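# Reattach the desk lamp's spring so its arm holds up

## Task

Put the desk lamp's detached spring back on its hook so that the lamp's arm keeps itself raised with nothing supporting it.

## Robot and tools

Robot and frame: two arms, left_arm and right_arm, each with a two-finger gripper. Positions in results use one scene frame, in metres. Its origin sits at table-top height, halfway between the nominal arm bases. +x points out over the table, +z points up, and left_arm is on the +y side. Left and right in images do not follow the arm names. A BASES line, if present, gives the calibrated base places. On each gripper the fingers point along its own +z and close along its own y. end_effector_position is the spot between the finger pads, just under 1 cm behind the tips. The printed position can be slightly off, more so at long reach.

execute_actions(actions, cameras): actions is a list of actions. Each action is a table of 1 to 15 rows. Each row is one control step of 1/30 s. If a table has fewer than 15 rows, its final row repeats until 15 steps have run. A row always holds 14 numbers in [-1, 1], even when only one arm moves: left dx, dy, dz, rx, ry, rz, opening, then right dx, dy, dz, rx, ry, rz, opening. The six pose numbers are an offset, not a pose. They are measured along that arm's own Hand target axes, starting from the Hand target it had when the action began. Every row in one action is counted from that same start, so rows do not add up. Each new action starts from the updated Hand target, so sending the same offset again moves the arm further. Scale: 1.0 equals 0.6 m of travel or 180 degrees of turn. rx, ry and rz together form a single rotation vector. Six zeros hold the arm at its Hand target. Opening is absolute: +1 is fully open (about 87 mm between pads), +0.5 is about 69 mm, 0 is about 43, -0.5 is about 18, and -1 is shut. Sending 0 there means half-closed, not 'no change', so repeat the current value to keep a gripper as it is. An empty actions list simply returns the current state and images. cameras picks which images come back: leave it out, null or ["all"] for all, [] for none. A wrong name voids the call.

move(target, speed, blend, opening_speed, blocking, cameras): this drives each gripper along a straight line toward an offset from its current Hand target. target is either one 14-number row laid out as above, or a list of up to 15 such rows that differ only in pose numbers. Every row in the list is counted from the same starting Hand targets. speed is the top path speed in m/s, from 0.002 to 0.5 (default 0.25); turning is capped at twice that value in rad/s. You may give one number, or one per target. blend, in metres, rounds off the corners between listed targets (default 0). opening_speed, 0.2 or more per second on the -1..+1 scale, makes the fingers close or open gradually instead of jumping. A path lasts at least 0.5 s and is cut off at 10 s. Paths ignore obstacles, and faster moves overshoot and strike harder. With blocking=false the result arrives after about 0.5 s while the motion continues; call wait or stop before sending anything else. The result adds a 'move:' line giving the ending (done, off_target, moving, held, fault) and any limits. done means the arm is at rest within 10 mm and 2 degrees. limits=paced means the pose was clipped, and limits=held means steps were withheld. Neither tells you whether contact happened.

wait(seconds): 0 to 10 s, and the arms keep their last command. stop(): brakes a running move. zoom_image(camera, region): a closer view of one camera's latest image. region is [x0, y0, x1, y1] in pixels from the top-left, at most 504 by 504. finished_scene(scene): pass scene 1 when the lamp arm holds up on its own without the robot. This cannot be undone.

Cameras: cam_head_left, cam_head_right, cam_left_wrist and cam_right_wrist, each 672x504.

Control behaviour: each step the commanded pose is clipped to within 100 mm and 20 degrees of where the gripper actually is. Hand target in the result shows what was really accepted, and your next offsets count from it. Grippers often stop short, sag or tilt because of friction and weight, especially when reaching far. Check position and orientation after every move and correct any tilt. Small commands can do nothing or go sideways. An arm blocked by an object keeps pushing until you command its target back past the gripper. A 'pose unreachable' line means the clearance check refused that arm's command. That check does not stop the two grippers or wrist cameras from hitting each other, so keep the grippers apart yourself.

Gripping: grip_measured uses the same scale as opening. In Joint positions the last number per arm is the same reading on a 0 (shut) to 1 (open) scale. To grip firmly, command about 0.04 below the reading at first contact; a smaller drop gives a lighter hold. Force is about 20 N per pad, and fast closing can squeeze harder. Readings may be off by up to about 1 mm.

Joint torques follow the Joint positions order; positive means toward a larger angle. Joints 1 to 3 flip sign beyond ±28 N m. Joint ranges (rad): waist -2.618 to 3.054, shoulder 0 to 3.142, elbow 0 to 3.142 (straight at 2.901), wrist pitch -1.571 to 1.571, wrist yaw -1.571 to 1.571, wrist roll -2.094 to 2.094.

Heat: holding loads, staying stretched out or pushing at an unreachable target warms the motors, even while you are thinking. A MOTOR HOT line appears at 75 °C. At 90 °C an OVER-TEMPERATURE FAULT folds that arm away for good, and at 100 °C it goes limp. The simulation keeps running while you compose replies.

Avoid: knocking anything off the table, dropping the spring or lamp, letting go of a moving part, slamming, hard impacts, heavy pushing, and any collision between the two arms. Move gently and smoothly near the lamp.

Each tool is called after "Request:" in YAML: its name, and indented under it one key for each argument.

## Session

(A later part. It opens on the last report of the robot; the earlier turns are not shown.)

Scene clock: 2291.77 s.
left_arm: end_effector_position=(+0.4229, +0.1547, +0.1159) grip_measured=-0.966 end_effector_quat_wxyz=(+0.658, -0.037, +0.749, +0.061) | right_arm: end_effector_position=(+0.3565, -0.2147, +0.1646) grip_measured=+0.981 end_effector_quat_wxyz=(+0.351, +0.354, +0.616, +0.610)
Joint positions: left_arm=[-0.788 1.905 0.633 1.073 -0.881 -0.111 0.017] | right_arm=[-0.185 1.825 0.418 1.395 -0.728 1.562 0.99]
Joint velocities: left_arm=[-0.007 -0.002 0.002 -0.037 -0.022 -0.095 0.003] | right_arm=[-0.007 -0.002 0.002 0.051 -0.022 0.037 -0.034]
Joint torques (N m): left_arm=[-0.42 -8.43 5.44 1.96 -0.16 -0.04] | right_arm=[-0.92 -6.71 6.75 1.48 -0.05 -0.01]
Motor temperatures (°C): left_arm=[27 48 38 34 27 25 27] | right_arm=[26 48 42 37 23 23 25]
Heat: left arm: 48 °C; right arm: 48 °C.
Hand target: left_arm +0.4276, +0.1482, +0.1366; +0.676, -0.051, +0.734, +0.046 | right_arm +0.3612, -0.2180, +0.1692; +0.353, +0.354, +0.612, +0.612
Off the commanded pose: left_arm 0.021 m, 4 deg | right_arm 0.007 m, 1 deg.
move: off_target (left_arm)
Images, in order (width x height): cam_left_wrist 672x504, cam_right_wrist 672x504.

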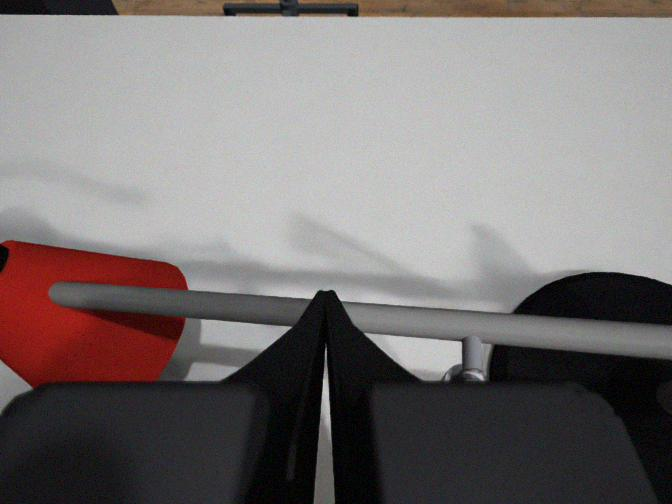

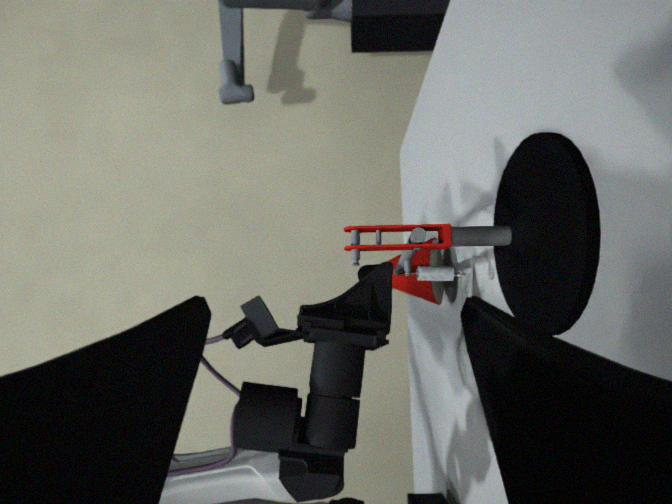

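Request:
move:
  target:
    - [-0.0118, 0.0137, -0.1005, 0, 0, 0, -1.0, 0.0441, -0.07, 0.0868, -0.1148, 0.1453, -0.2366, 0.4]
    - [-0.0372, -0.0503, -0.2257, 0, 0, 0, -1.0, 0.0882, -0.14, 0.1735, -0.2296, 0.2905, -0.4731, 0.4]
  speed: 0.2
  blend: [0.02, 0]

Scene clock: 2351.67 s.
left_arm: end_effector_position=(+0.2991, +0.1032, +0.1552) grip_measured=-0.966 end_effector_quat_wxyz=(+0.668, -0.036, +0.741, +0.062) | right_arm: end_effector_position=(+0.4216, -0.1212, +0.0828) grip_measured=+0.400 end_effector_quat_wxyz=(+0.505, -0.484, +0.513, +0.498)
Joint positions: left_arm=[-1.242 1.633 0.598 0.613 -1.324 -0.367 0.017] | right_arm=[-0.006 2.485 1.292 1.533 -1.557 0.361 0.7]
Joint velocities: left_arm=[-0.002 0.007 0.002 -0.007 0.022 -0.022 -0.008] | right_arm=[-0.012 -0.007 -0.022 -0.022 0.022 0.051 -0.004]
Joint torques (N m): left_arm=[-0.5 -7.05 6.5 1.4 -0.28 -0.17] | right_arm=[0.35 -11.88 7.17 0.93 0.15 -0.16]
Motor temperatures (°C): left_arm=[27 48 38 34 27 25 27] | right_arm=[26 47 42 36 23 23 25]
Heat: left arm: 48 °C; right arm: 47 °C.
Hand target: left_arm +0.2995, +0.0970, +0.1695; +0.674, -0.052, +0.736, +0.045 | right_arm +0.4247, -0.1185, +0.0857; +0.469, -0.531, +0.532, +0.464
Off the commanded pose: left_arm 0.015 m, 3 deg | right_arm 0.004 m, 8 deg.
joint sent to its limit (right arm) — joint 5 (wrist yaw), lower limit. The joint targets are off in orientation, not in position.
move: off_target (left_arm, right_arm)

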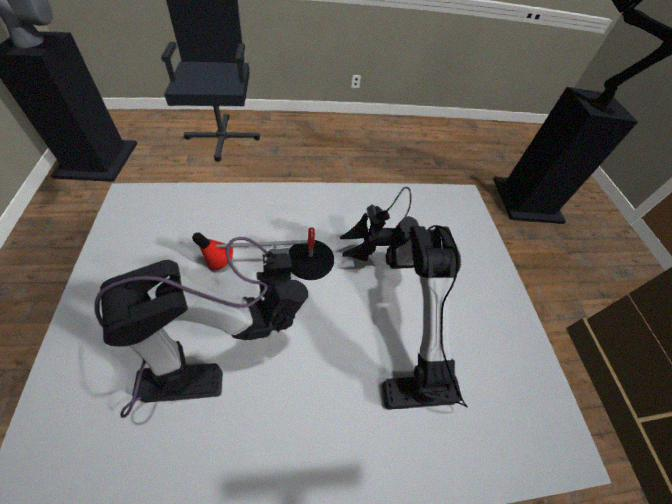

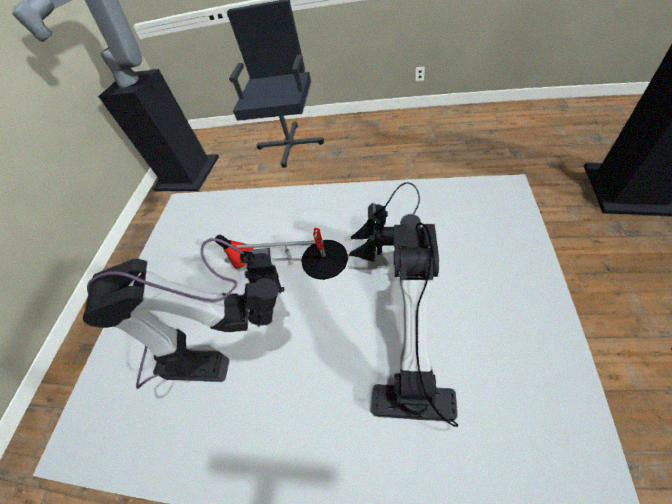

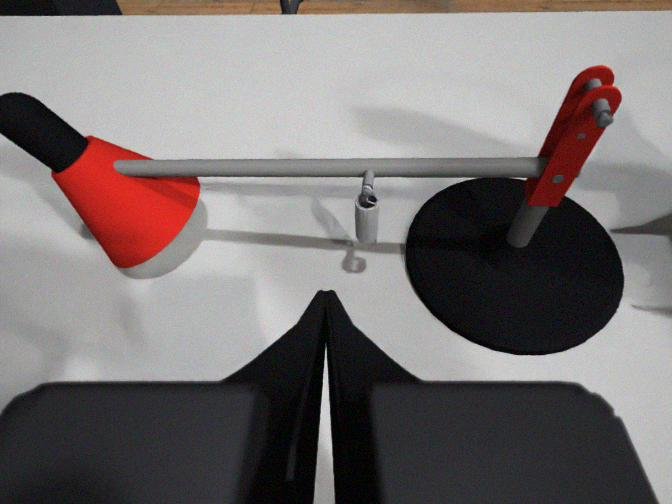

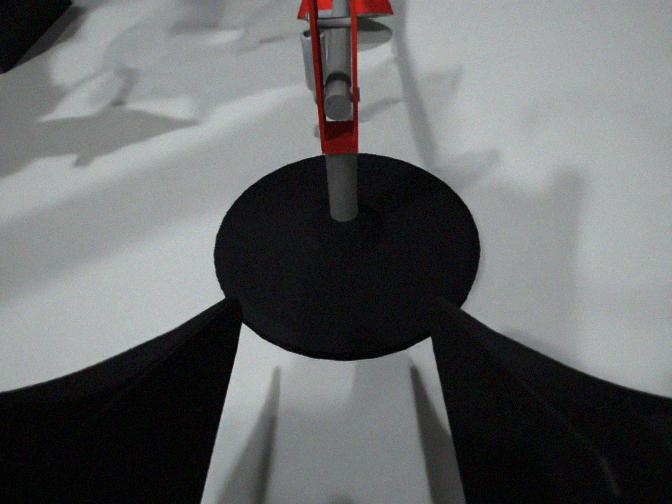

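Request:
move:
  target: [0, 0, 0, 0, 0, 0, -1.0, 0.0228, -0.0137, 0.1822, 0, 0, 0, 0.4]
  speed: 0.1
  cameras: ["cam_right_wrist", "cam_left_wrist"]

Scene clock: 2378.87 s.
left_arm: end_effector_position=(+0.2991, +0.1034, +0.1550) grip_measured=-0.966 end_effector_quat_wxyz=(+0.668, -0.036, +0.741, +0.062) | right_arm: end_effector_position=(+0.4240, -0.0202, +0.0297) grip_measured=+0.400 end_effector_quat_wxyz=(-0.449, +0.518, -0.553, -0.474)
Joint positions: left_arm=[-1.242 1.633 0.599 0.61 -1.325 -0.369 0.017] | right_arm=[0.232 2.442 1.436 0.406 -1.305 -0.525 0.7]
Joint velocities: left_arm=[0.007 -0.002 -0.017 -0.037 0.022 0.022 -0.013] | right_arm=[0.007 0.012 0.007 -0.037 0.022 -0.037 -0.009]
Joint torques (N m): left_arm=[-0.5 -7.06 6.49 1.38 -0.28 -0.17] | right_arm=[0.72 -17.11 8.84 1.05 -0.27 -0.17]
Motor temperatures (°C): left_arm=[27 47 40 33 27 25 27] | right_arm=[26 54 43 34 23 23 25]
Heat: left arm: 47 °C; right arm: 54 °C.
Hand target: left_arm +0.2995, +0.0970, +0.1694; +0.674, -0.052, +0.736, +0.045 | right_arm +0.4329, -0.0131, +0.0551; -0.466, +0.534, -0.534, -0.461
Off the commanded pose: left_arm 0.016 m, 3 deg | right_arm 0.031 m, 4 deg.
move: off_target (left_arm, right_arm)
Images, in order (width x height): cam_left_wrist 672x504, cam_right_wrist 672x504.

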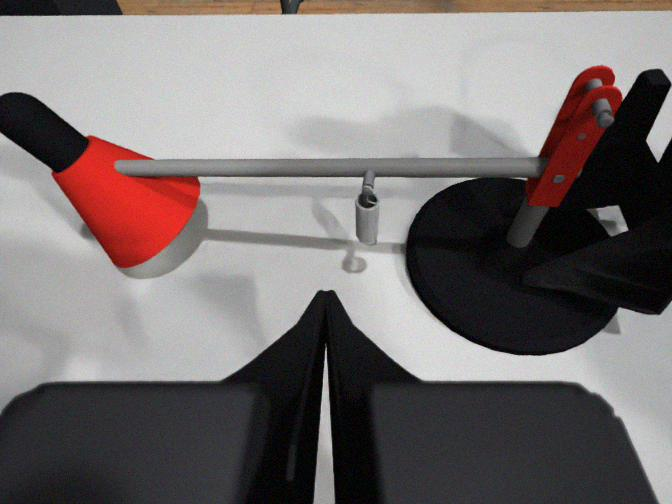

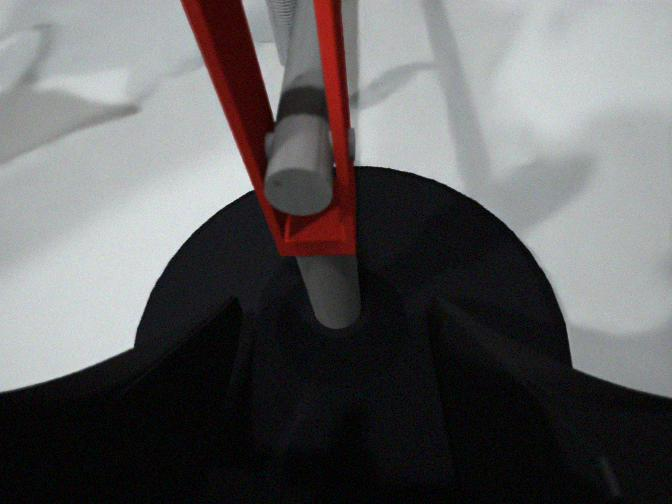

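Request:
move:
  target: [0, 0, 0, 0, 0, 0, -1.0, -0.0343, -0.0052, 0.0052, 0, 0, 0, 0.4]
  speed: 0.05
  cameras: ["cam_right_wrist"]

Scene clock: 2386.60 s.
left_arm: end_effector_position=(+0.2991, +0.1034, +0.1550) grip_measured=-0.966 end_effector_quat_wxyz=(+0.668, -0.036, +0.741, +0.062) | right_arm: end_effector_position=(+0.4286, -0.0125, +0.0507) grip_measured=+0.400 end_effector_quat_wxyz=(-0.453, +0.525, -0.546, -0.470)
Joint positions: left_arm=[-1.242 1.633 0.599 0.61 -1.325 -0.369 0.017] | right_arm=[0.246 2.406 1.466 0.361 -1.296 -0.524 0.7]
Joint velocities: left_arm=[0.002 0.002 0.012 -0.007 -0.007 -0.051 -0.008] | right_arm=[-0.012 -0.002 -0.017 0.007 0.022 -0.022 -0.004]
Joint torques (N m): left_arm=[-0.5 -7.08 6.48 1.38 -0.28 -0.16] | right_arm=[0.39 -16.73 9.1 1.09 -0.26 0.03]
Motor temperatures (°C): left_arm=[27 46 40 33 27 25 27] | right_arm=[26 60 44 34 23 23 25]
Heat: left arm: 46 °C; right arm: 60 °C.
Hand target: left_arm +0.2995, +0.0970, +0.1694; +0.674, -0.052, +0.736, +0.045 | right_arm +0.4362, -0.0072, +0.0750; -0.466, +0.534, -0.534, -0.461
Off the commanded pose: left_arm 0.016 m, 3 deg | right_arm 0.026 m, 3 deg.
move: off_target (left_arm, right_arm)
Images, in order (width x height): cam_right_wrist 672x504.

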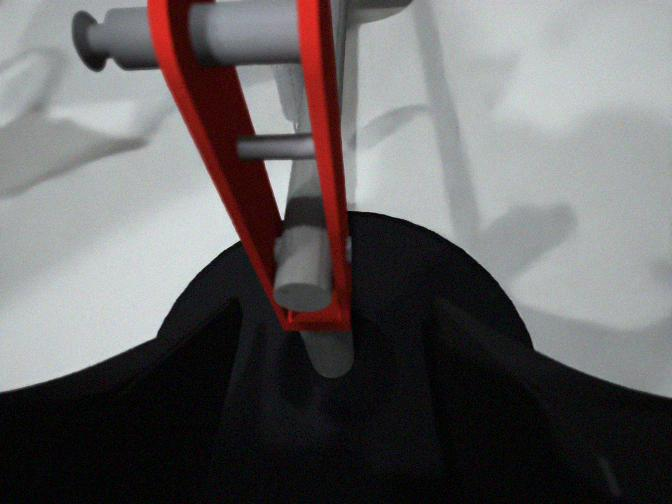

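Request:
move:
  target: [0, 0, 0, 0, 0, 0, -1.0, 0, 0, 0, 0, 0, 0, -0.75]
  opening_speed: 1.0
  cameras: []

Request:
move:
  target: [0, 0, 0, 0, 0, 0, -1.0, 0.0141, 0.05, -0.125, 0, 0, 0, -0.75]
  speed: 0.08
  cameras: ["cam_right_wrist", "cam_left_wrist"]

Scene clock: 2392.33 s.
left_arm: end_effector_position=(+0.2991, +0.1034, +0.1550) grip_measured=-0.966 end_effector_quat_wxyz=(+0.668, -0.036, +0.741, +0.062) | right_arm: end_effector_position=(+0.4257, -0.0120, +0.0508) grip_measured=-0.529 end_effector_quat_wxyz=(-0.451, +0.528, -0.542, -0.474)
Joint positions: left_arm=[-1.242 1.633 0.599 0.61 -1.325 -0.369 0.017] | right_arm=[0.247 2.406 1.466 0.349 -1.31 -0.536 0.235]
Joint velocities: left_arm=[-0.007 0.022 0.017 -0.037 0.066 -0.007 0.024] | right_arm=[-0.002 0.007 0.007 0.066 -0.007 -0.022 0.001]
Joint torques (N m): left_arm=[-0.5 -7.06 6.48 1.38 -0.28 -0.16] | right_arm=[0.34 -16.83 9.09 1.12 -0.11 0.15]
Motor temperatures (°C): left_arm=[27 46 41 32 27 25 27] | right_arm=[26 61 44 34 23 23 25]
Heat: left arm: 46 °C; right arm: 61 °C.
Hand target: left_arm +0.2995, +0.0970, +0.1694; +0.674, -0.052, +0.736, +0.045 | right_arm +0.4362, -0.0072, +0.0750; -0.466, +0.534, -0.534, -0.461
Off the commanded pose: left_arm 0.016 m, 3 deg | right_arm 0.027 m, 3 deg.
move: off_target (left_arm, right_arm)
No camera images: "cameras" was empty.

Scene clock: 2394.37 s.
left_arm: end_effector_position=(+0.2991, +0.1035, +0.1551) grip_measured=-0.966 end_effector_quat_wxyz=(+0.668, -0.037, +0.741, +0.062) | right_arm: end_effector_position=(+0.4058, -0.0773, +0.0489) grip_measured=-0.564 end_effector_quat_wxyz=(-0.462, +0.541, -0.543, -0.447)
Joint positions: left_arm=[-1.242 1.633 0.599 0.61 -1.325 -0.369 0.017] | right_arm=[0.118 2.299 1.375 -0.048 -1.359 -0.976 0.218]
Joint velocities: left_arm=[0.012 -0.007 -0.022 0.022 -0.037 0.022 0.003] | right_arm=[-0.027 0.002 0.017 0.022 -0.007 -0.022 -0.011]
Joint torques (N m): left_arm=[-0.51 -7.08 6.48 1.38 -0.27 -0.17] | right_arm=[-1.73 -16.62 8.02 0.33 -0.96 0.08]
Motor temperatures (°C): left_arm=[27 46 41 32 27 25 27] | right_arm=[26 62 44 33 23 23 25]
Heat: left arm: 46 °C; right arm: 62 °C.
Hand target: left_arm +0.2995, +0.0970, +0.1694; +0.674, -0.052, +0.736, +0.045 | right_arm +0.4058, -0.0826, +0.0764; -0.465, +0.535, -0.534, -0.461
Off the commanded pose: left_arm 0.016 m, 3 deg | right_arm 0.029 m, 2 deg.
move: off_target (left_arm, right_arm)
Images, in order (width x height): cam_left_wrist 672x504, cam_right_wrist 672x504.

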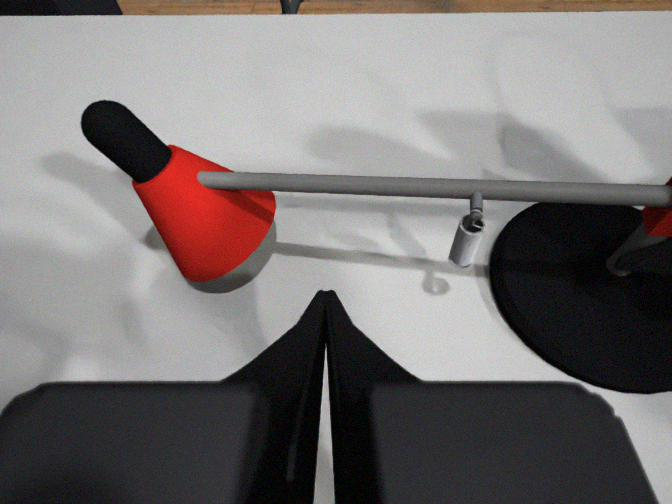

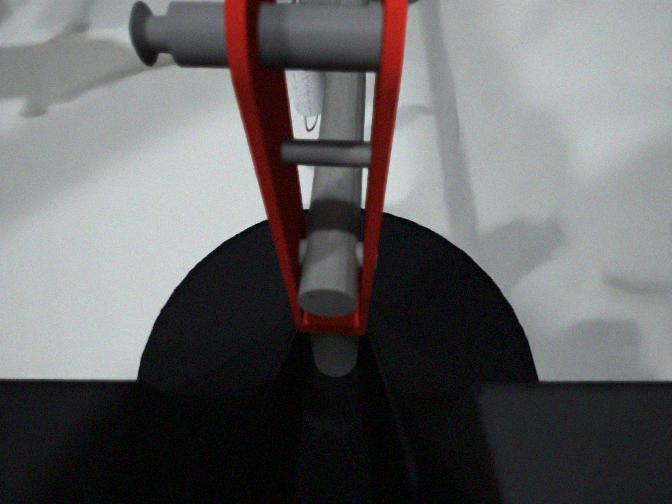

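Request:
move:
  target: [0, 0, 0, 0, 0, 0, -1.0, 0, 0, 0, 0, 0, 0, 0.3]
  opening_speed: 1.2
  cameras: ["cam_right_wrist"]

Scene clock: 2405.63 s.
left_arm: end_effector_position=(+0.2991, +0.1035, +0.1551) grip_measured=-0.966 end_effector_quat_wxyz=(+0.668, -0.037, +0.741, +0.062) | right_arm: end_effector_position=(+0.3959, -0.0811, +0.0556) grip_measured=+0.300 end_effector_quat_wxyz=(-0.448, +0.524, -0.548, -0.473)
Joint positions: left_arm=[-1.242 1.633 0.599 0.61 -1.325 -0.369 0.017] | right_arm=[0.107 2.29 1.392 -0.168 -1.397 -1.01 0.65]
Joint velocities: left_arm=[0.007 0.007 0.002 0.007 0.037 0.037 -0.029] | right_arm=[0.022 -0.022 -0.012 -0.051 -0.022 0.081 -0.009]
Joint torques (N m): left_arm=[-0.51 -7.08 6.49 1.38 -0.28 -0.17] | right_arm=[-0.76 -15.21 8.81 0.67 -0.57 -0.16]
Motor temperatures (°C): left_arm=[27 46 41 32 27 25 27] | right_arm=[26 62 45 32 23 23 25]
Heat: left arm: 46 °C; right arm: 62 °C.
Hand target: left_arm +0.2995, +0.0970, +0.1694; +0.674, -0.052, +0.736, +0.045 | right_arm +0.4057, -0.0825, +0.0763; -0.465, +0.535, -0.534, -0.461
Off the commanded pose: left_arm 0.016 m, 3 deg | right_arm 0.023 m, 3 deg.
move: off_target (left_arm, right_arm)
Images, in order (width x height): cam_right_wrist 672x504.

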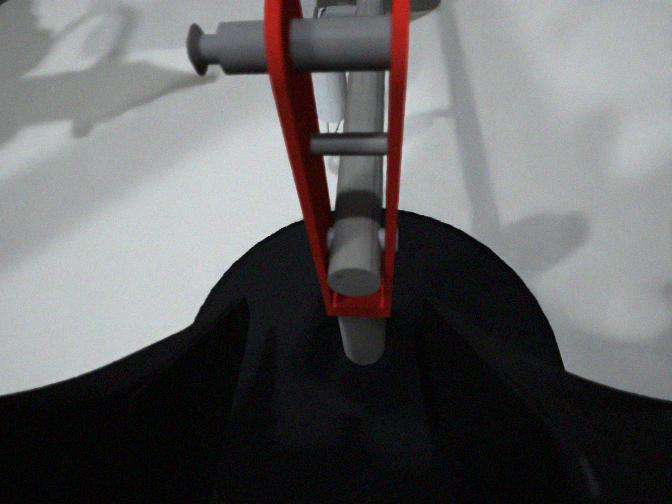

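Request:
move:
  target:
    - [0, 0, 0, 0, 0, 0, -1.0, -0.019, -0.0035, -0.15, 0, 0, 0, 0.3]
    - [0, 0, 0, 0, 0, 0, -1.0, -0.1228, 0.0427, -0.2492, 0.165, 0.0007, 0.0235, 0.3]
  speed: 0.15
  blend: [0.02, 0]
  cameras: ["cam_right_wrist", "cam_left_wrist", "cam_head_right"]

Scene clock: 2418.77 s.
left_arm: end_effector_position=(+0.2991, +0.1035, +0.1551) grip_measured=-0.966 end_effector_quat_wxyz=(+0.668, -0.037, +0.741, +0.062) | right_arm: end_effector_position=(+0.3812, -0.2183, +0.1631) grip_measured=+0.300 end_effector_quat_wxyz=(+0.561, -0.375, +0.657, +0.335)
Joint positions: left_arm=[-1.242 1.633 0.599 0.61 -1.325 -0.369 0.017] | right_arm=[-0.216 1.73 0.904 0.336 -1.255 -0.449 0.65]
Joint velocities: left_arm=[-0.002 0.002 -0.002 0.022 -0.007 0.037 0.008] | right_arm=[-0.002 -0.012 -0.017 0.081 -0.022 -0.051 -0.001]
Joint torques (N m): left_arm=[-0.5 -7.08 6.48 1.38 -0.27 -0.17] | right_arm=[-0.75 -10.4 5.63 1.44 -0.2 0.08]
Motor temperatures (°C): left_arm=[27 45 41 32 27 25 27] | right_arm=[26 65 46 32 23 23 25]
Heat: left arm: 45 °C; right arm: 65 °C.
Hand target: left_arm +0.2995, +0.0970, +0.1694; +0.674, -0.052, +0.736, +0.045 | right_arm +0.3806, -0.2208, +0.1701; +0.570, -0.376, +0.654, +0.326
Off the commanded pose: left_arm 0.016 m, 3 deg | right_arm 0.008 m, 2 deg.
move: off_target (left_arm)
Images, in order (width x height): cam_head_right 672x504, cam_left_wrist 672x504, cam_right_wrist 672x504.

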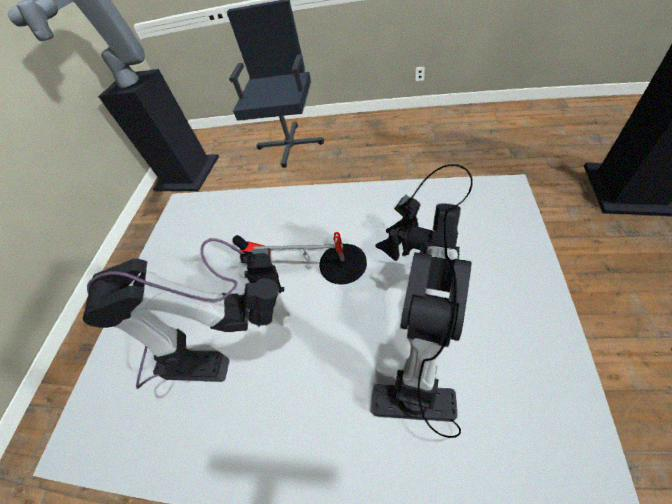

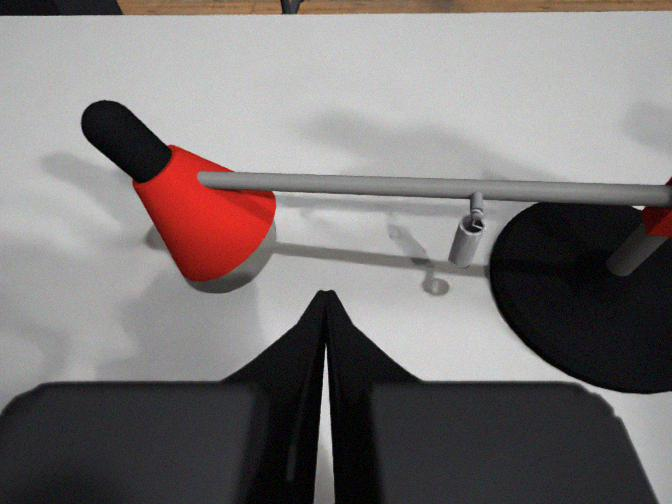

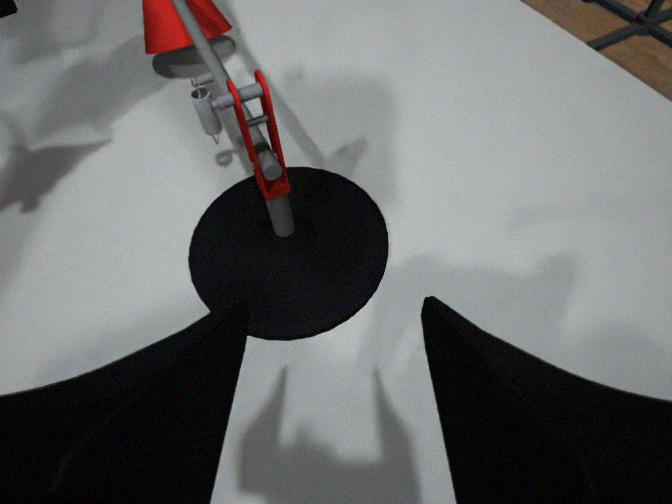

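Request:
move:
  target:
    - [0, 0, 0, 0, 0, 0, -1.0, -0.221, 0.0492, 0.1363, -0.0619, 0.1285, -0.0375, 0.3]
    - [0, 0, 0, 0, 0, 0, -1.0, -0.1682, 0.1455, 0.3598, -0.1113, 0.2313, -0.0674, 0.3]
    - [0, 0, 0, 0, 0, 0, -1.0, -0.0137, 0.1808, 0.4583, -0.1237, 0.257, -0.0749, 0.3]
  speed: 0.15
  blend: [0.03, 0.03, 0]
  cameras: ["cam_right_wrist", "cam_left_wrist"]

Scene clock: 2453.73 s.
left_arm: end_effector_position=(+0.2991, +0.1035, +0.1551) grip_measured=-0.966 end_effector_quat_wxyz=(+0.668, -0.037, +0.741, +0.062) | right_arm: end_effector_position=(+0.4187, +0.0648, +0.1305) grip_measured=+0.300 end_effector_quat_wxyz=(-0.240, +0.641, -0.701, -0.199)
Joint positions: left_arm=[-1.242 1.633 0.599 0.61 -1.325 -0.369 0.017] | right_arm=[0.592 2.666 2.827 -1.284 -0.464 -0.798 0.65]
Joint velocities: left_arm=[-0.017 0.017 -0.027 -0.007 -0.037 -0.037 -0.013] | right_arm=[0.002 -0.012 -0.002 -0.037 -0.037 -0.022 -0.006]
Joint torques (N m): left_arm=[-0.51 -7.08 6.46 1.38 -0.28 -0.16] | right_arm=[0.14 -14.78 9.43 1.13 -0.22 0.07]
Motor temperatures (°C): left_arm=[27 45 41 32 27 25 27] | right_arm=[26 58 45 34 23 23 25]
Heat: left arm: 45 °C; right arm: 58 °C.
Hand target: left_arm +0.2995, +0.0970, +0.1694; +0.674, -0.052, +0.736, +0.045 | right_arm +0.4253, +0.0702, +0.1401; +0.220, -0.648, +0.701, +0.199
Off the commanded pose: left_arm 0.016 m, 3 deg | right_arm 0.013 m, 2 deg.
elbow stopped short (right arm): the move would have taken joint 3 (elbow) straighter than the controller allows.
move: off_target (left_arm, right_arm)
Images, in order (width x height): cam_left_wrist 672x504, cam_right_wrist 672x504.

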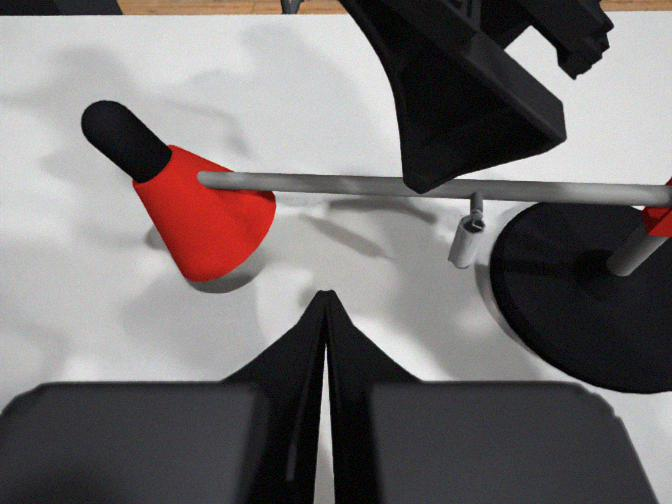

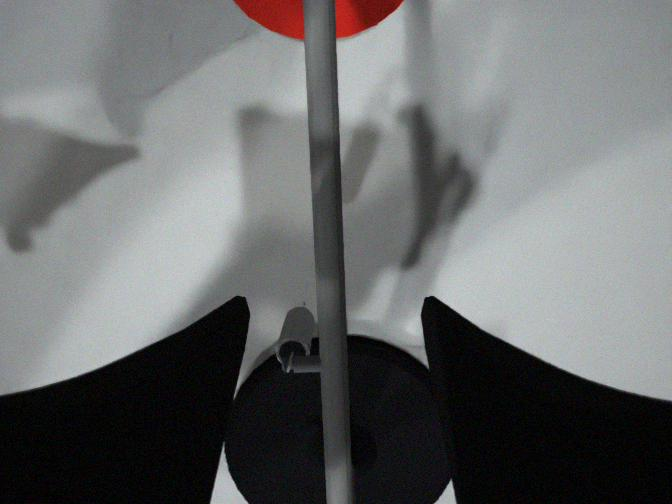

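Request:
move:
  target: [0, 0, 0, 0, 0, 0, -1.0, 0.0455, -0.0007, 0.098, 0, 0, 0, 0.3]
  speed: 0.07
  cameras: ["cam_right_wrist", "cam_left_wrist"]

Scene clock: 2467.43 s.
left_arm: end_effector_position=(+0.2991, +0.1035, +0.1551) grip_measured=-0.966 end_effector_quat_wxyz=(+0.668, -0.037, +0.741, +0.062) | right_arm: end_effector_position=(+0.4208, +0.0737, +0.0701) grip_measured=+0.300 end_effector_quat_wxyz=(-0.209, +0.644, -0.708, -0.203)
Joint positions: left_arm=[-1.242 1.633 0.599 0.61 -1.325 -0.369 0.017] | right_arm=[0.604 2.782 2.827 -1.232 -0.459 -0.798 0.65]
Joint velocities: left_arm=[-0.017 0.007 0.002 -0.022 -0.081 -0.007 -0.019] | right_arm=[-0.002 -0.017 -0.002 0.022 -0.022 -0.037 -0.009]
Joint torques (N m): left_arm=[-0.51 -7.08 6.48 1.39 -0.28 -0.17] | right_arm=[0.27 -14.87 9.61 1.06 -0.22 -0.04]
Motor temperatures (°C): left_arm=[27 45 41 32 27 25 27] | right_arm=[26 62 46 33 23 23 25]
Heat: left arm: 45 °C; right arm: 62 °C.
Hand target: left_arm +0.2995, +0.0970, +0.1694; +0.674, -0.052, +0.736, +0.045 | right_arm +0.4264, +0.0812, +0.0762; +0.220, -0.648, +0.701, +0.199
Off the commanded pose: left_arm 0.016 m, 3 deg | right_arm 0.011 m, 2 deg.
elbow stopped short (right arm): the move would have taken joint 3 (elbow) straighter than the controller allows.
move: off_target (left_arm, right_arm)
Images, in order (width x height): cam_left_wrist 672x504, cam_right_wrist 672x504.

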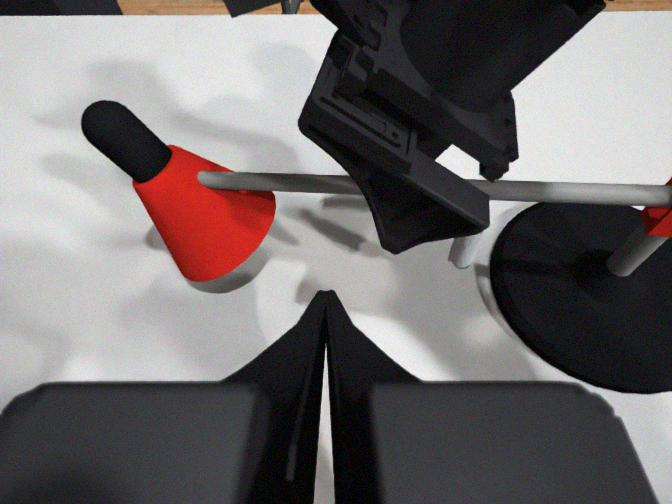

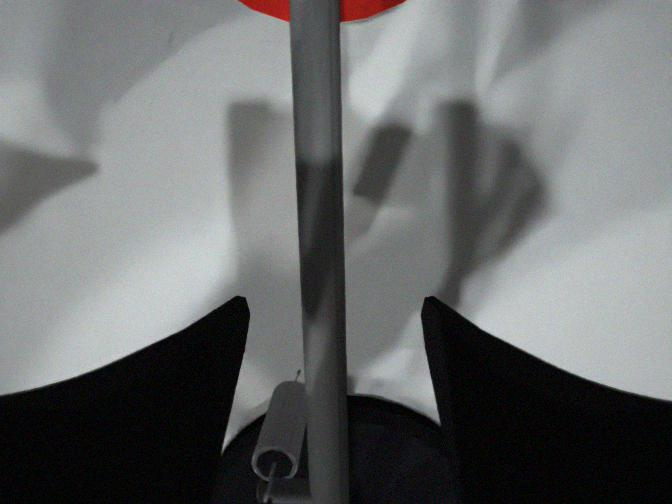

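Request:
move:
  target: [0,0,0,0,0,0,-1,0,0,0,0,0,0,-0.65]
  opening_speed: 0.8
  cameras: ["cam_right_wrist","cam_head_left"]

Scene clock: 2493.17 s.
left_arm: end_effector_position=(+0.2991, +0.1035, +0.1551) grip_measured=-0.966 end_effector_quat_wxyz=(+0.668, -0.037, +0.741, +0.062) | right_arm: end_effector_position=(+0.4190, +0.0750, +0.0700) grip_measured=-0.649 end_effector_quat_wxyz=(-0.207, +0.645, -0.707, -0.204)
Joint positions: left_arm=[-1.242 1.633 0.599 0.61 -1.325 -0.369 0.017] | right_arm=[0.607 2.782 2.827 -1.234 -0.461 -0.798 0.175]
Joint velocities: left_arm=[0.007 -0.017 0.007 0.007 -0.051 -0.022 -0.008] | right_arm=[-0.017 -0.022 0.002 0.051 -0.066 -0.125 -0.012]
Joint torques (N m): left_arm=[-0.51 -7.08 6.48 1.38 -0.27 -0.16] | right_arm=[0.12 -14.89 9.62 1.07 -0.2 -0.04]
Motor temperatures (°C): left_arm=[27 44 42 31 27 25 27] | right_arm=[26 71 48 32 23 23 25]
Heat: left arm: 44 °C; right arm: 71 °C.
Hand target: left_arm +0.2995, +0.0970, +0.1694; +0.674, -0.052, +0.736, +0.045 | right_arm +0.4263, +0.0813, +0.0762; +0.220, -0.649, +0.701, +0.199
Off the commanded pose: left_arm 0.016 m, 3 deg | right_arm 0.012 m, 2 deg.
elbow stopped short (right arm): the move would have taken joint 3 (elbow) straighter than the controller allows.
move: off_target (left_arm, right_arm)
Images, in order (width x height): cam_head_left 672x504, cam_right_wrist 672x504.

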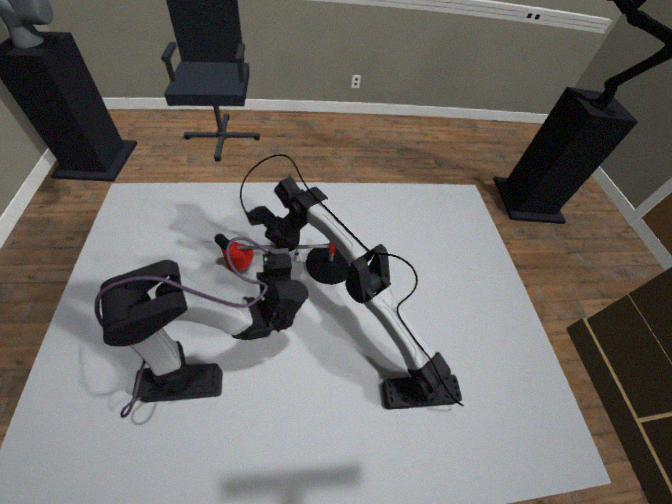

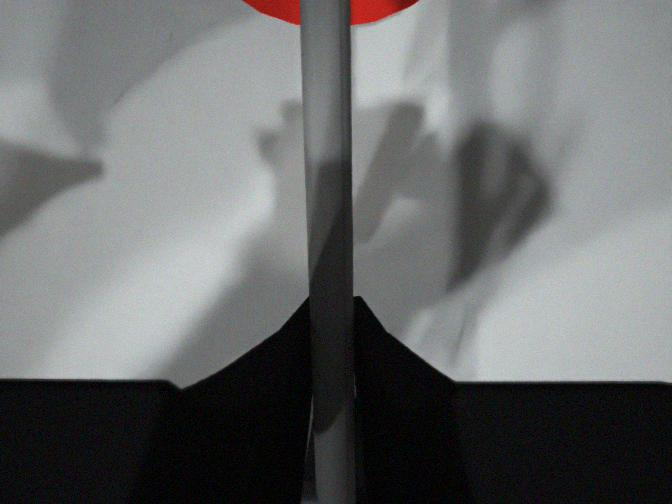

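Request:
move:
  target:
    - [0,0,0,0,0,0,-1,-0.0483,0.0018,-0.0676,0,-0.0556,0,-0.9]
    - [0,0,0,0,0,0,-1,-0.0750,0.0033,-0.1365,0,-0.1111,0,-0.9]
  speed: 0.08
  blend: 0.01
  cameras: ["cam_right_wrist","cam_head_left","cam_left_wrist"]

Scene clock: 2517.07 s.
left_arm: end_effector_position=(+0.2991, +0.1035, +0.1551) grip_measured=-0.966 end_effector_quat_wxyz=(+0.668, -0.037, +0.741, +0.062) | right_arm: end_effector_position=(+0.4122, +0.0730, +0.1226) grip_measured=-0.689 end_effector_quat_wxyz=(-0.290, +0.613, -0.665, -0.314)
Joint positions: left_arm=[-1.242 1.633 0.599 0.61 -1.325 -0.369 0.017] | right_arm=[0.53 2.429 2.242 -0.843 -0.738 -0.763 0.156]
Joint velocities: left_arm=[-0.007 -0.002 -0.017 0.125 0.037 -0.037 -0.024] | right_arm=[-0.022 -0.022 -0.002 0.007 0.051 0.037 -0.012]
Joint torques (N m): left_arm=[-0.5 -7.08 6.48 1.38 -0.27 -0.17] | right_arm=[-1.66 -21.9 7.39 1.4 -0.49 0.31]
Motor temperatures (°C): left_arm=[27 44 42 31 27 25 27] | right_arm=[26 76 49 32 23 23 25]
Heat: left arm: 44 °C; right arm: 76 °C. Fold the right arm in close to its base, or ease its load, before you think long.
Hand target: left_arm +0.2995, +0.0970, +0.1694; +0.674, -0.052, +0.736, +0.045 | right_arm +0.4232, +0.0714, +0.1686; -0.339, +0.603, -0.653, -0.309
Off the commanded pose: left_arm 0.016 m, 3 deg | right_arm 0.048 m, 6 deg.
MOTOR HOT: joint 2 (shoulder) of the right arm reports 76 °C; the controller's stop level is 90 °C. To cool a motor, set the load down, stop pushing, or move to a pose that needs little force.
move: off_target (left_arm, right_arm)
Images, in order (width x height): cam_head_left 672x504, cam_left_wrist 672x504, cam_right_wrist 672x504.

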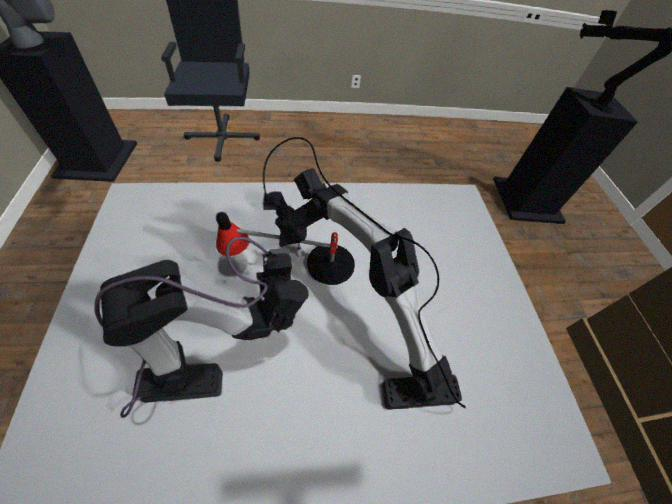

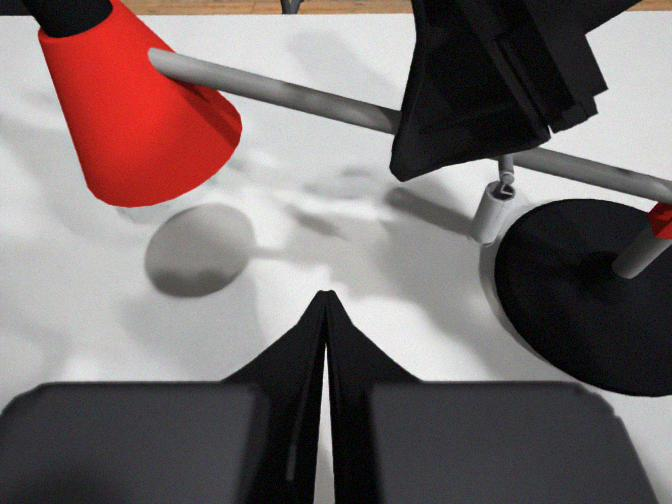

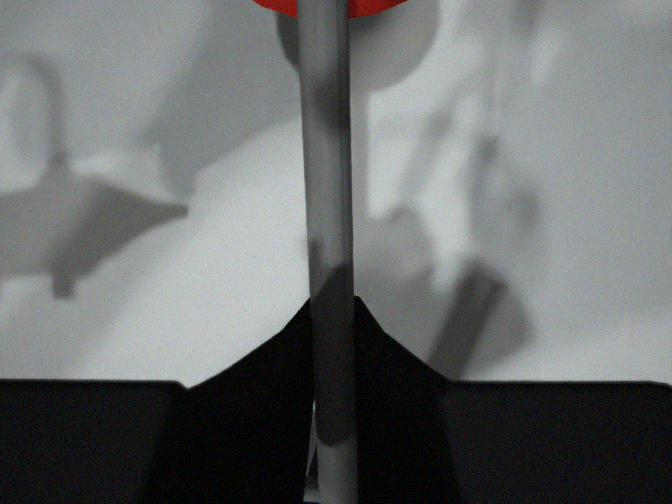

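Request:
move:
  target:
    - [0,0,0,0,0,0,-1,-0.0273,-0.0015,-0.0922,0,-0.0444,0,-0.9]
    - [0,0,0,0,0,0,-1,-0.0303,-0.0023,-0.1515,0,-0.0833,0,-0.9]
  speed: 0.1
  blend: 0.01
  cameras: ["cam_right_wrist","cam_head_left","cam_left_wrist"]

Scene clock: 2529.53 s.
left_arm: end_effector_position=(+0.2991, +0.1035, +0.1551) grip_measured=-0.966 end_effector_quat_wxyz=(+0.668, -0.037, +0.741, +0.062) | right_arm: end_effector_position=(+0.4133, +0.0204, +0.2083) grip_measured=-0.689 end_effector_quat_wxyz=(-0.395, +0.565, -0.605, -0.399)
Joint positions: left_arm=[-1.242 1.633 0.599 0.61 -1.325 -0.369 0.017] | right_arm=[0.365 2.152 1.919 -0.592 -1.042 -0.712 0.156]
Joint velocities: left_arm=[-0.007 0.007 -0.002 0.066 0.051 -0.007 -0.019] | right_arm=[-0.007 -0.002 0.017 0.051 -0.007 -0.022 -0.012]
Joint torques (N m): left_arm=[-0.51 -7.08 6.48 1.38 -0.27 -0.17] | right_arm=[-2.59 -17.89 6.94 1.33 -0.33 0.28]
Motor temperatures (°C): left_arm=[27 44 42 31 27 25 27] | right_arm=[26 80 47 32 23 24 25]
Heat: left arm: 44 °C; right arm: 80 °C. Fold the right arm in close to its base, or ease its load, before you think long.
Hand target: left_arm +0.2995, +0.0970, +0.1694; +0.674, -0.052, +0.736, +0.045 | right_arm +0.4195, +0.0075, +0.2356; -0.422, +0.556, -0.604, -0.386
Off the commanded pose: left_arm 0.016 m, 3 deg | right_arm 0.031 m, 4 deg.
MOTOR HOT: still on. Joint 2 (shoulder) of the right arm reports 80 °C.
move: off_target (left_arm, right_arm)
Images, in order (width x height): cam_head_left 672x504, cam_left_wrist 672x504, cam_right_wrist 672x504.

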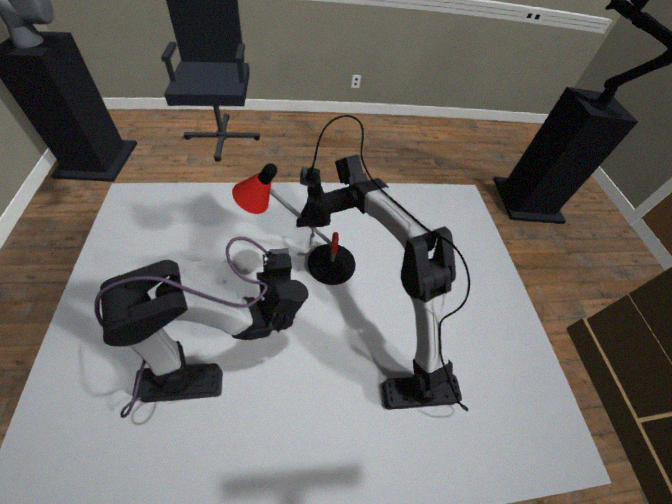

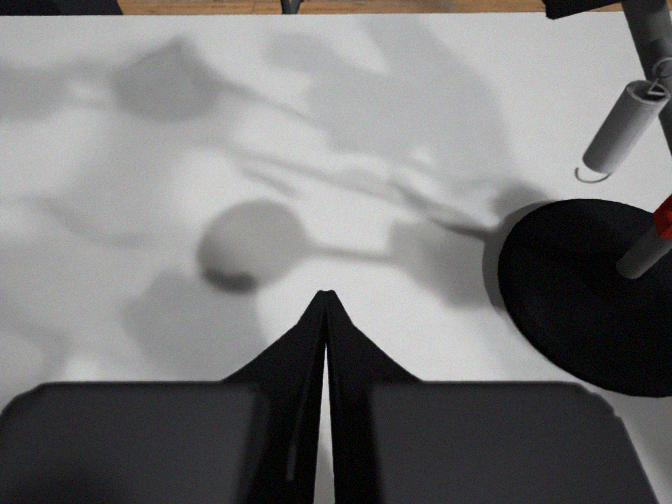

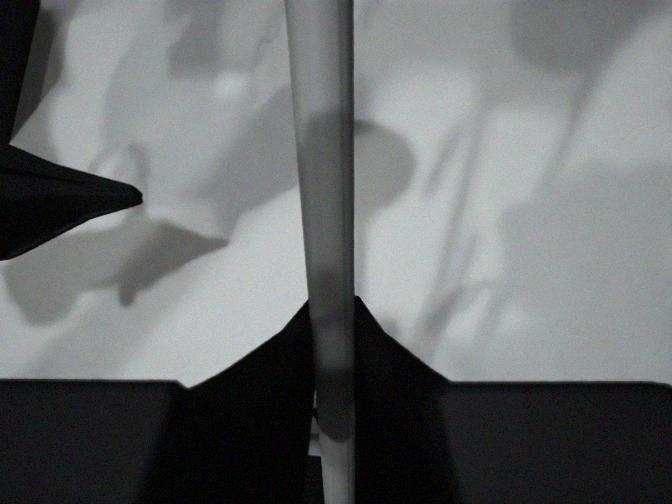

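Request:
move:
  target: [0,0,0,0,0,0,-1,-0.0065,-0.0035,-0.0762,0,-0.047,0,-0.9]
  speed: 0.08
  cameras: ["cam_right_wrist","cam_head_left","cam_left_wrist"]

Scene clock: 2548.37 s.
left_arm: end_effector_position=(+0.2991, +0.1035, +0.1551) grip_measured=-0.966 end_effector_quat_wxyz=(+0.668, -0.037, +0.741, +0.062) | right_arm: end_effector_position=(+0.4122, -0.0210, +0.2341) grip_measured=-0.688 end_effector_quat_wxyz=(-0.443, +0.534, -0.568, -0.443)
Joint positions: left_arm=[-1.242 1.633 0.599 0.61 -1.326 -0.369 0.017] | right_arm=[0.249 2.046 1.735 -0.39 -1.23 -0.642 0.156]
Joint velocities: left_arm=[0.007 0.002 0.012 0.022 -0.022 0.007 -0.003] | right_arm=[-0.017 0.012 0.007 -0.007 0.007 -0.066 0.002]
Joint torques (N m): left_arm=[-0.51 -7.08 6.49 1.38 -0.27 -0.17] | right_arm=[-2.61 -16.1 7.04 1.4 -0.21 0.35]
Motor temperatures (°C): left_arm=[27 44 42 31 27 25 27] | right_arm=[27 77 46 32 23 24 26]
Heat: left arm: 44 °C; right arm: 77 °C. Fold the right arm in close to its base, or ease its load, before you think long.
Hand target: left_arm +0.2995, +0.0970, +0.1694; +0.674, -0.052, +0.736, +0.045 | right_arm +0.4182, -0.0341, +0.2548; -0.465, +0.525, -0.571, -0.426
Off the commanded pose: left_arm 0.016 m, 3 deg | right_arm 0.025 m, 3 deg.
MOTOR HOT: still on. Joint 2 (shoulder) of the right arm reports 77 °C.
move: off_target (left_arm, right_arm)
Images, in order (width x height): cam_head_left 672x504, cam_left_wrist 672x504, cam_right_wrist 672x504.

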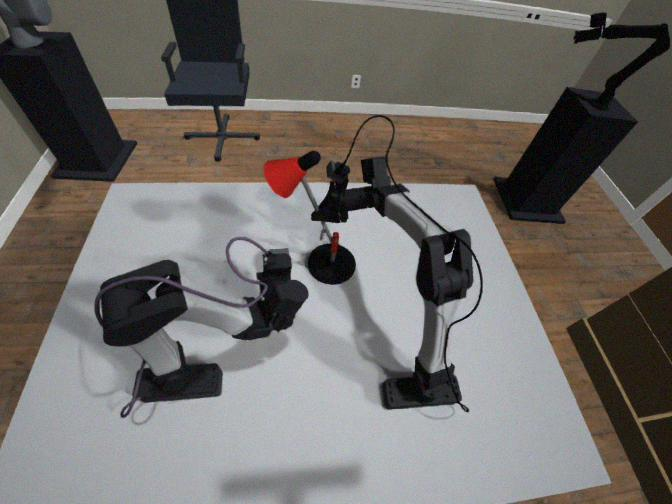

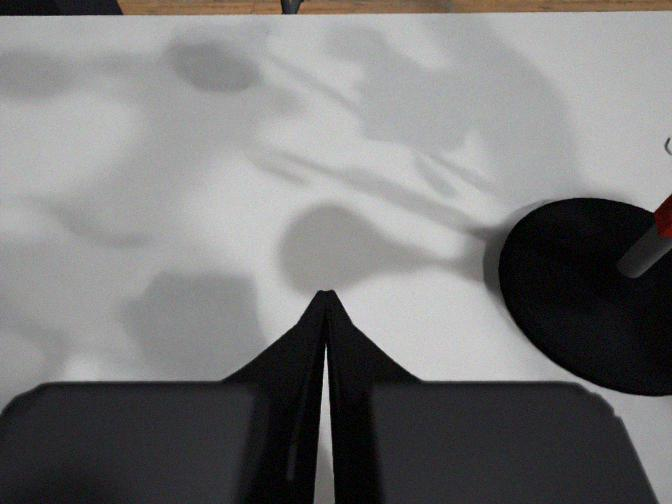

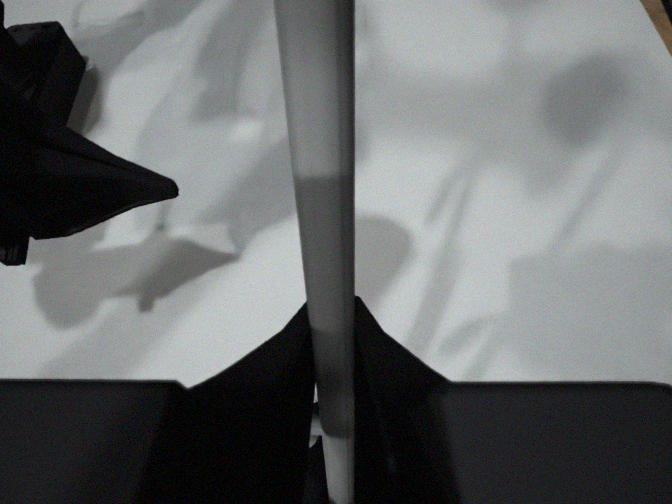

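Request:
zoom_image:
  camera: "cam_head_left"
  region: [230, 100, 430, 300]

Request:
zoom_image:
  camera: "cam_head_right"
  region: [130, 100, 330, 300]

Scaled by 2.520 from the camera's 672x504 image, which has a finer 960x720 frame.

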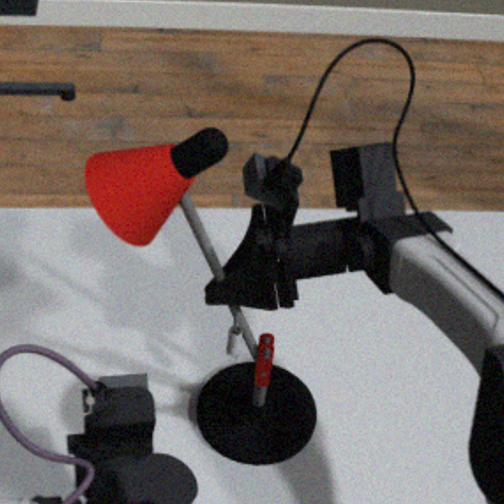

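This scene's latest camera images include none from cam_head_right. They are from: cam_head_left, cam_left_wrist, cam_right_wrist. cam_head_right's image comes with the result of a call that names it in "cameras".


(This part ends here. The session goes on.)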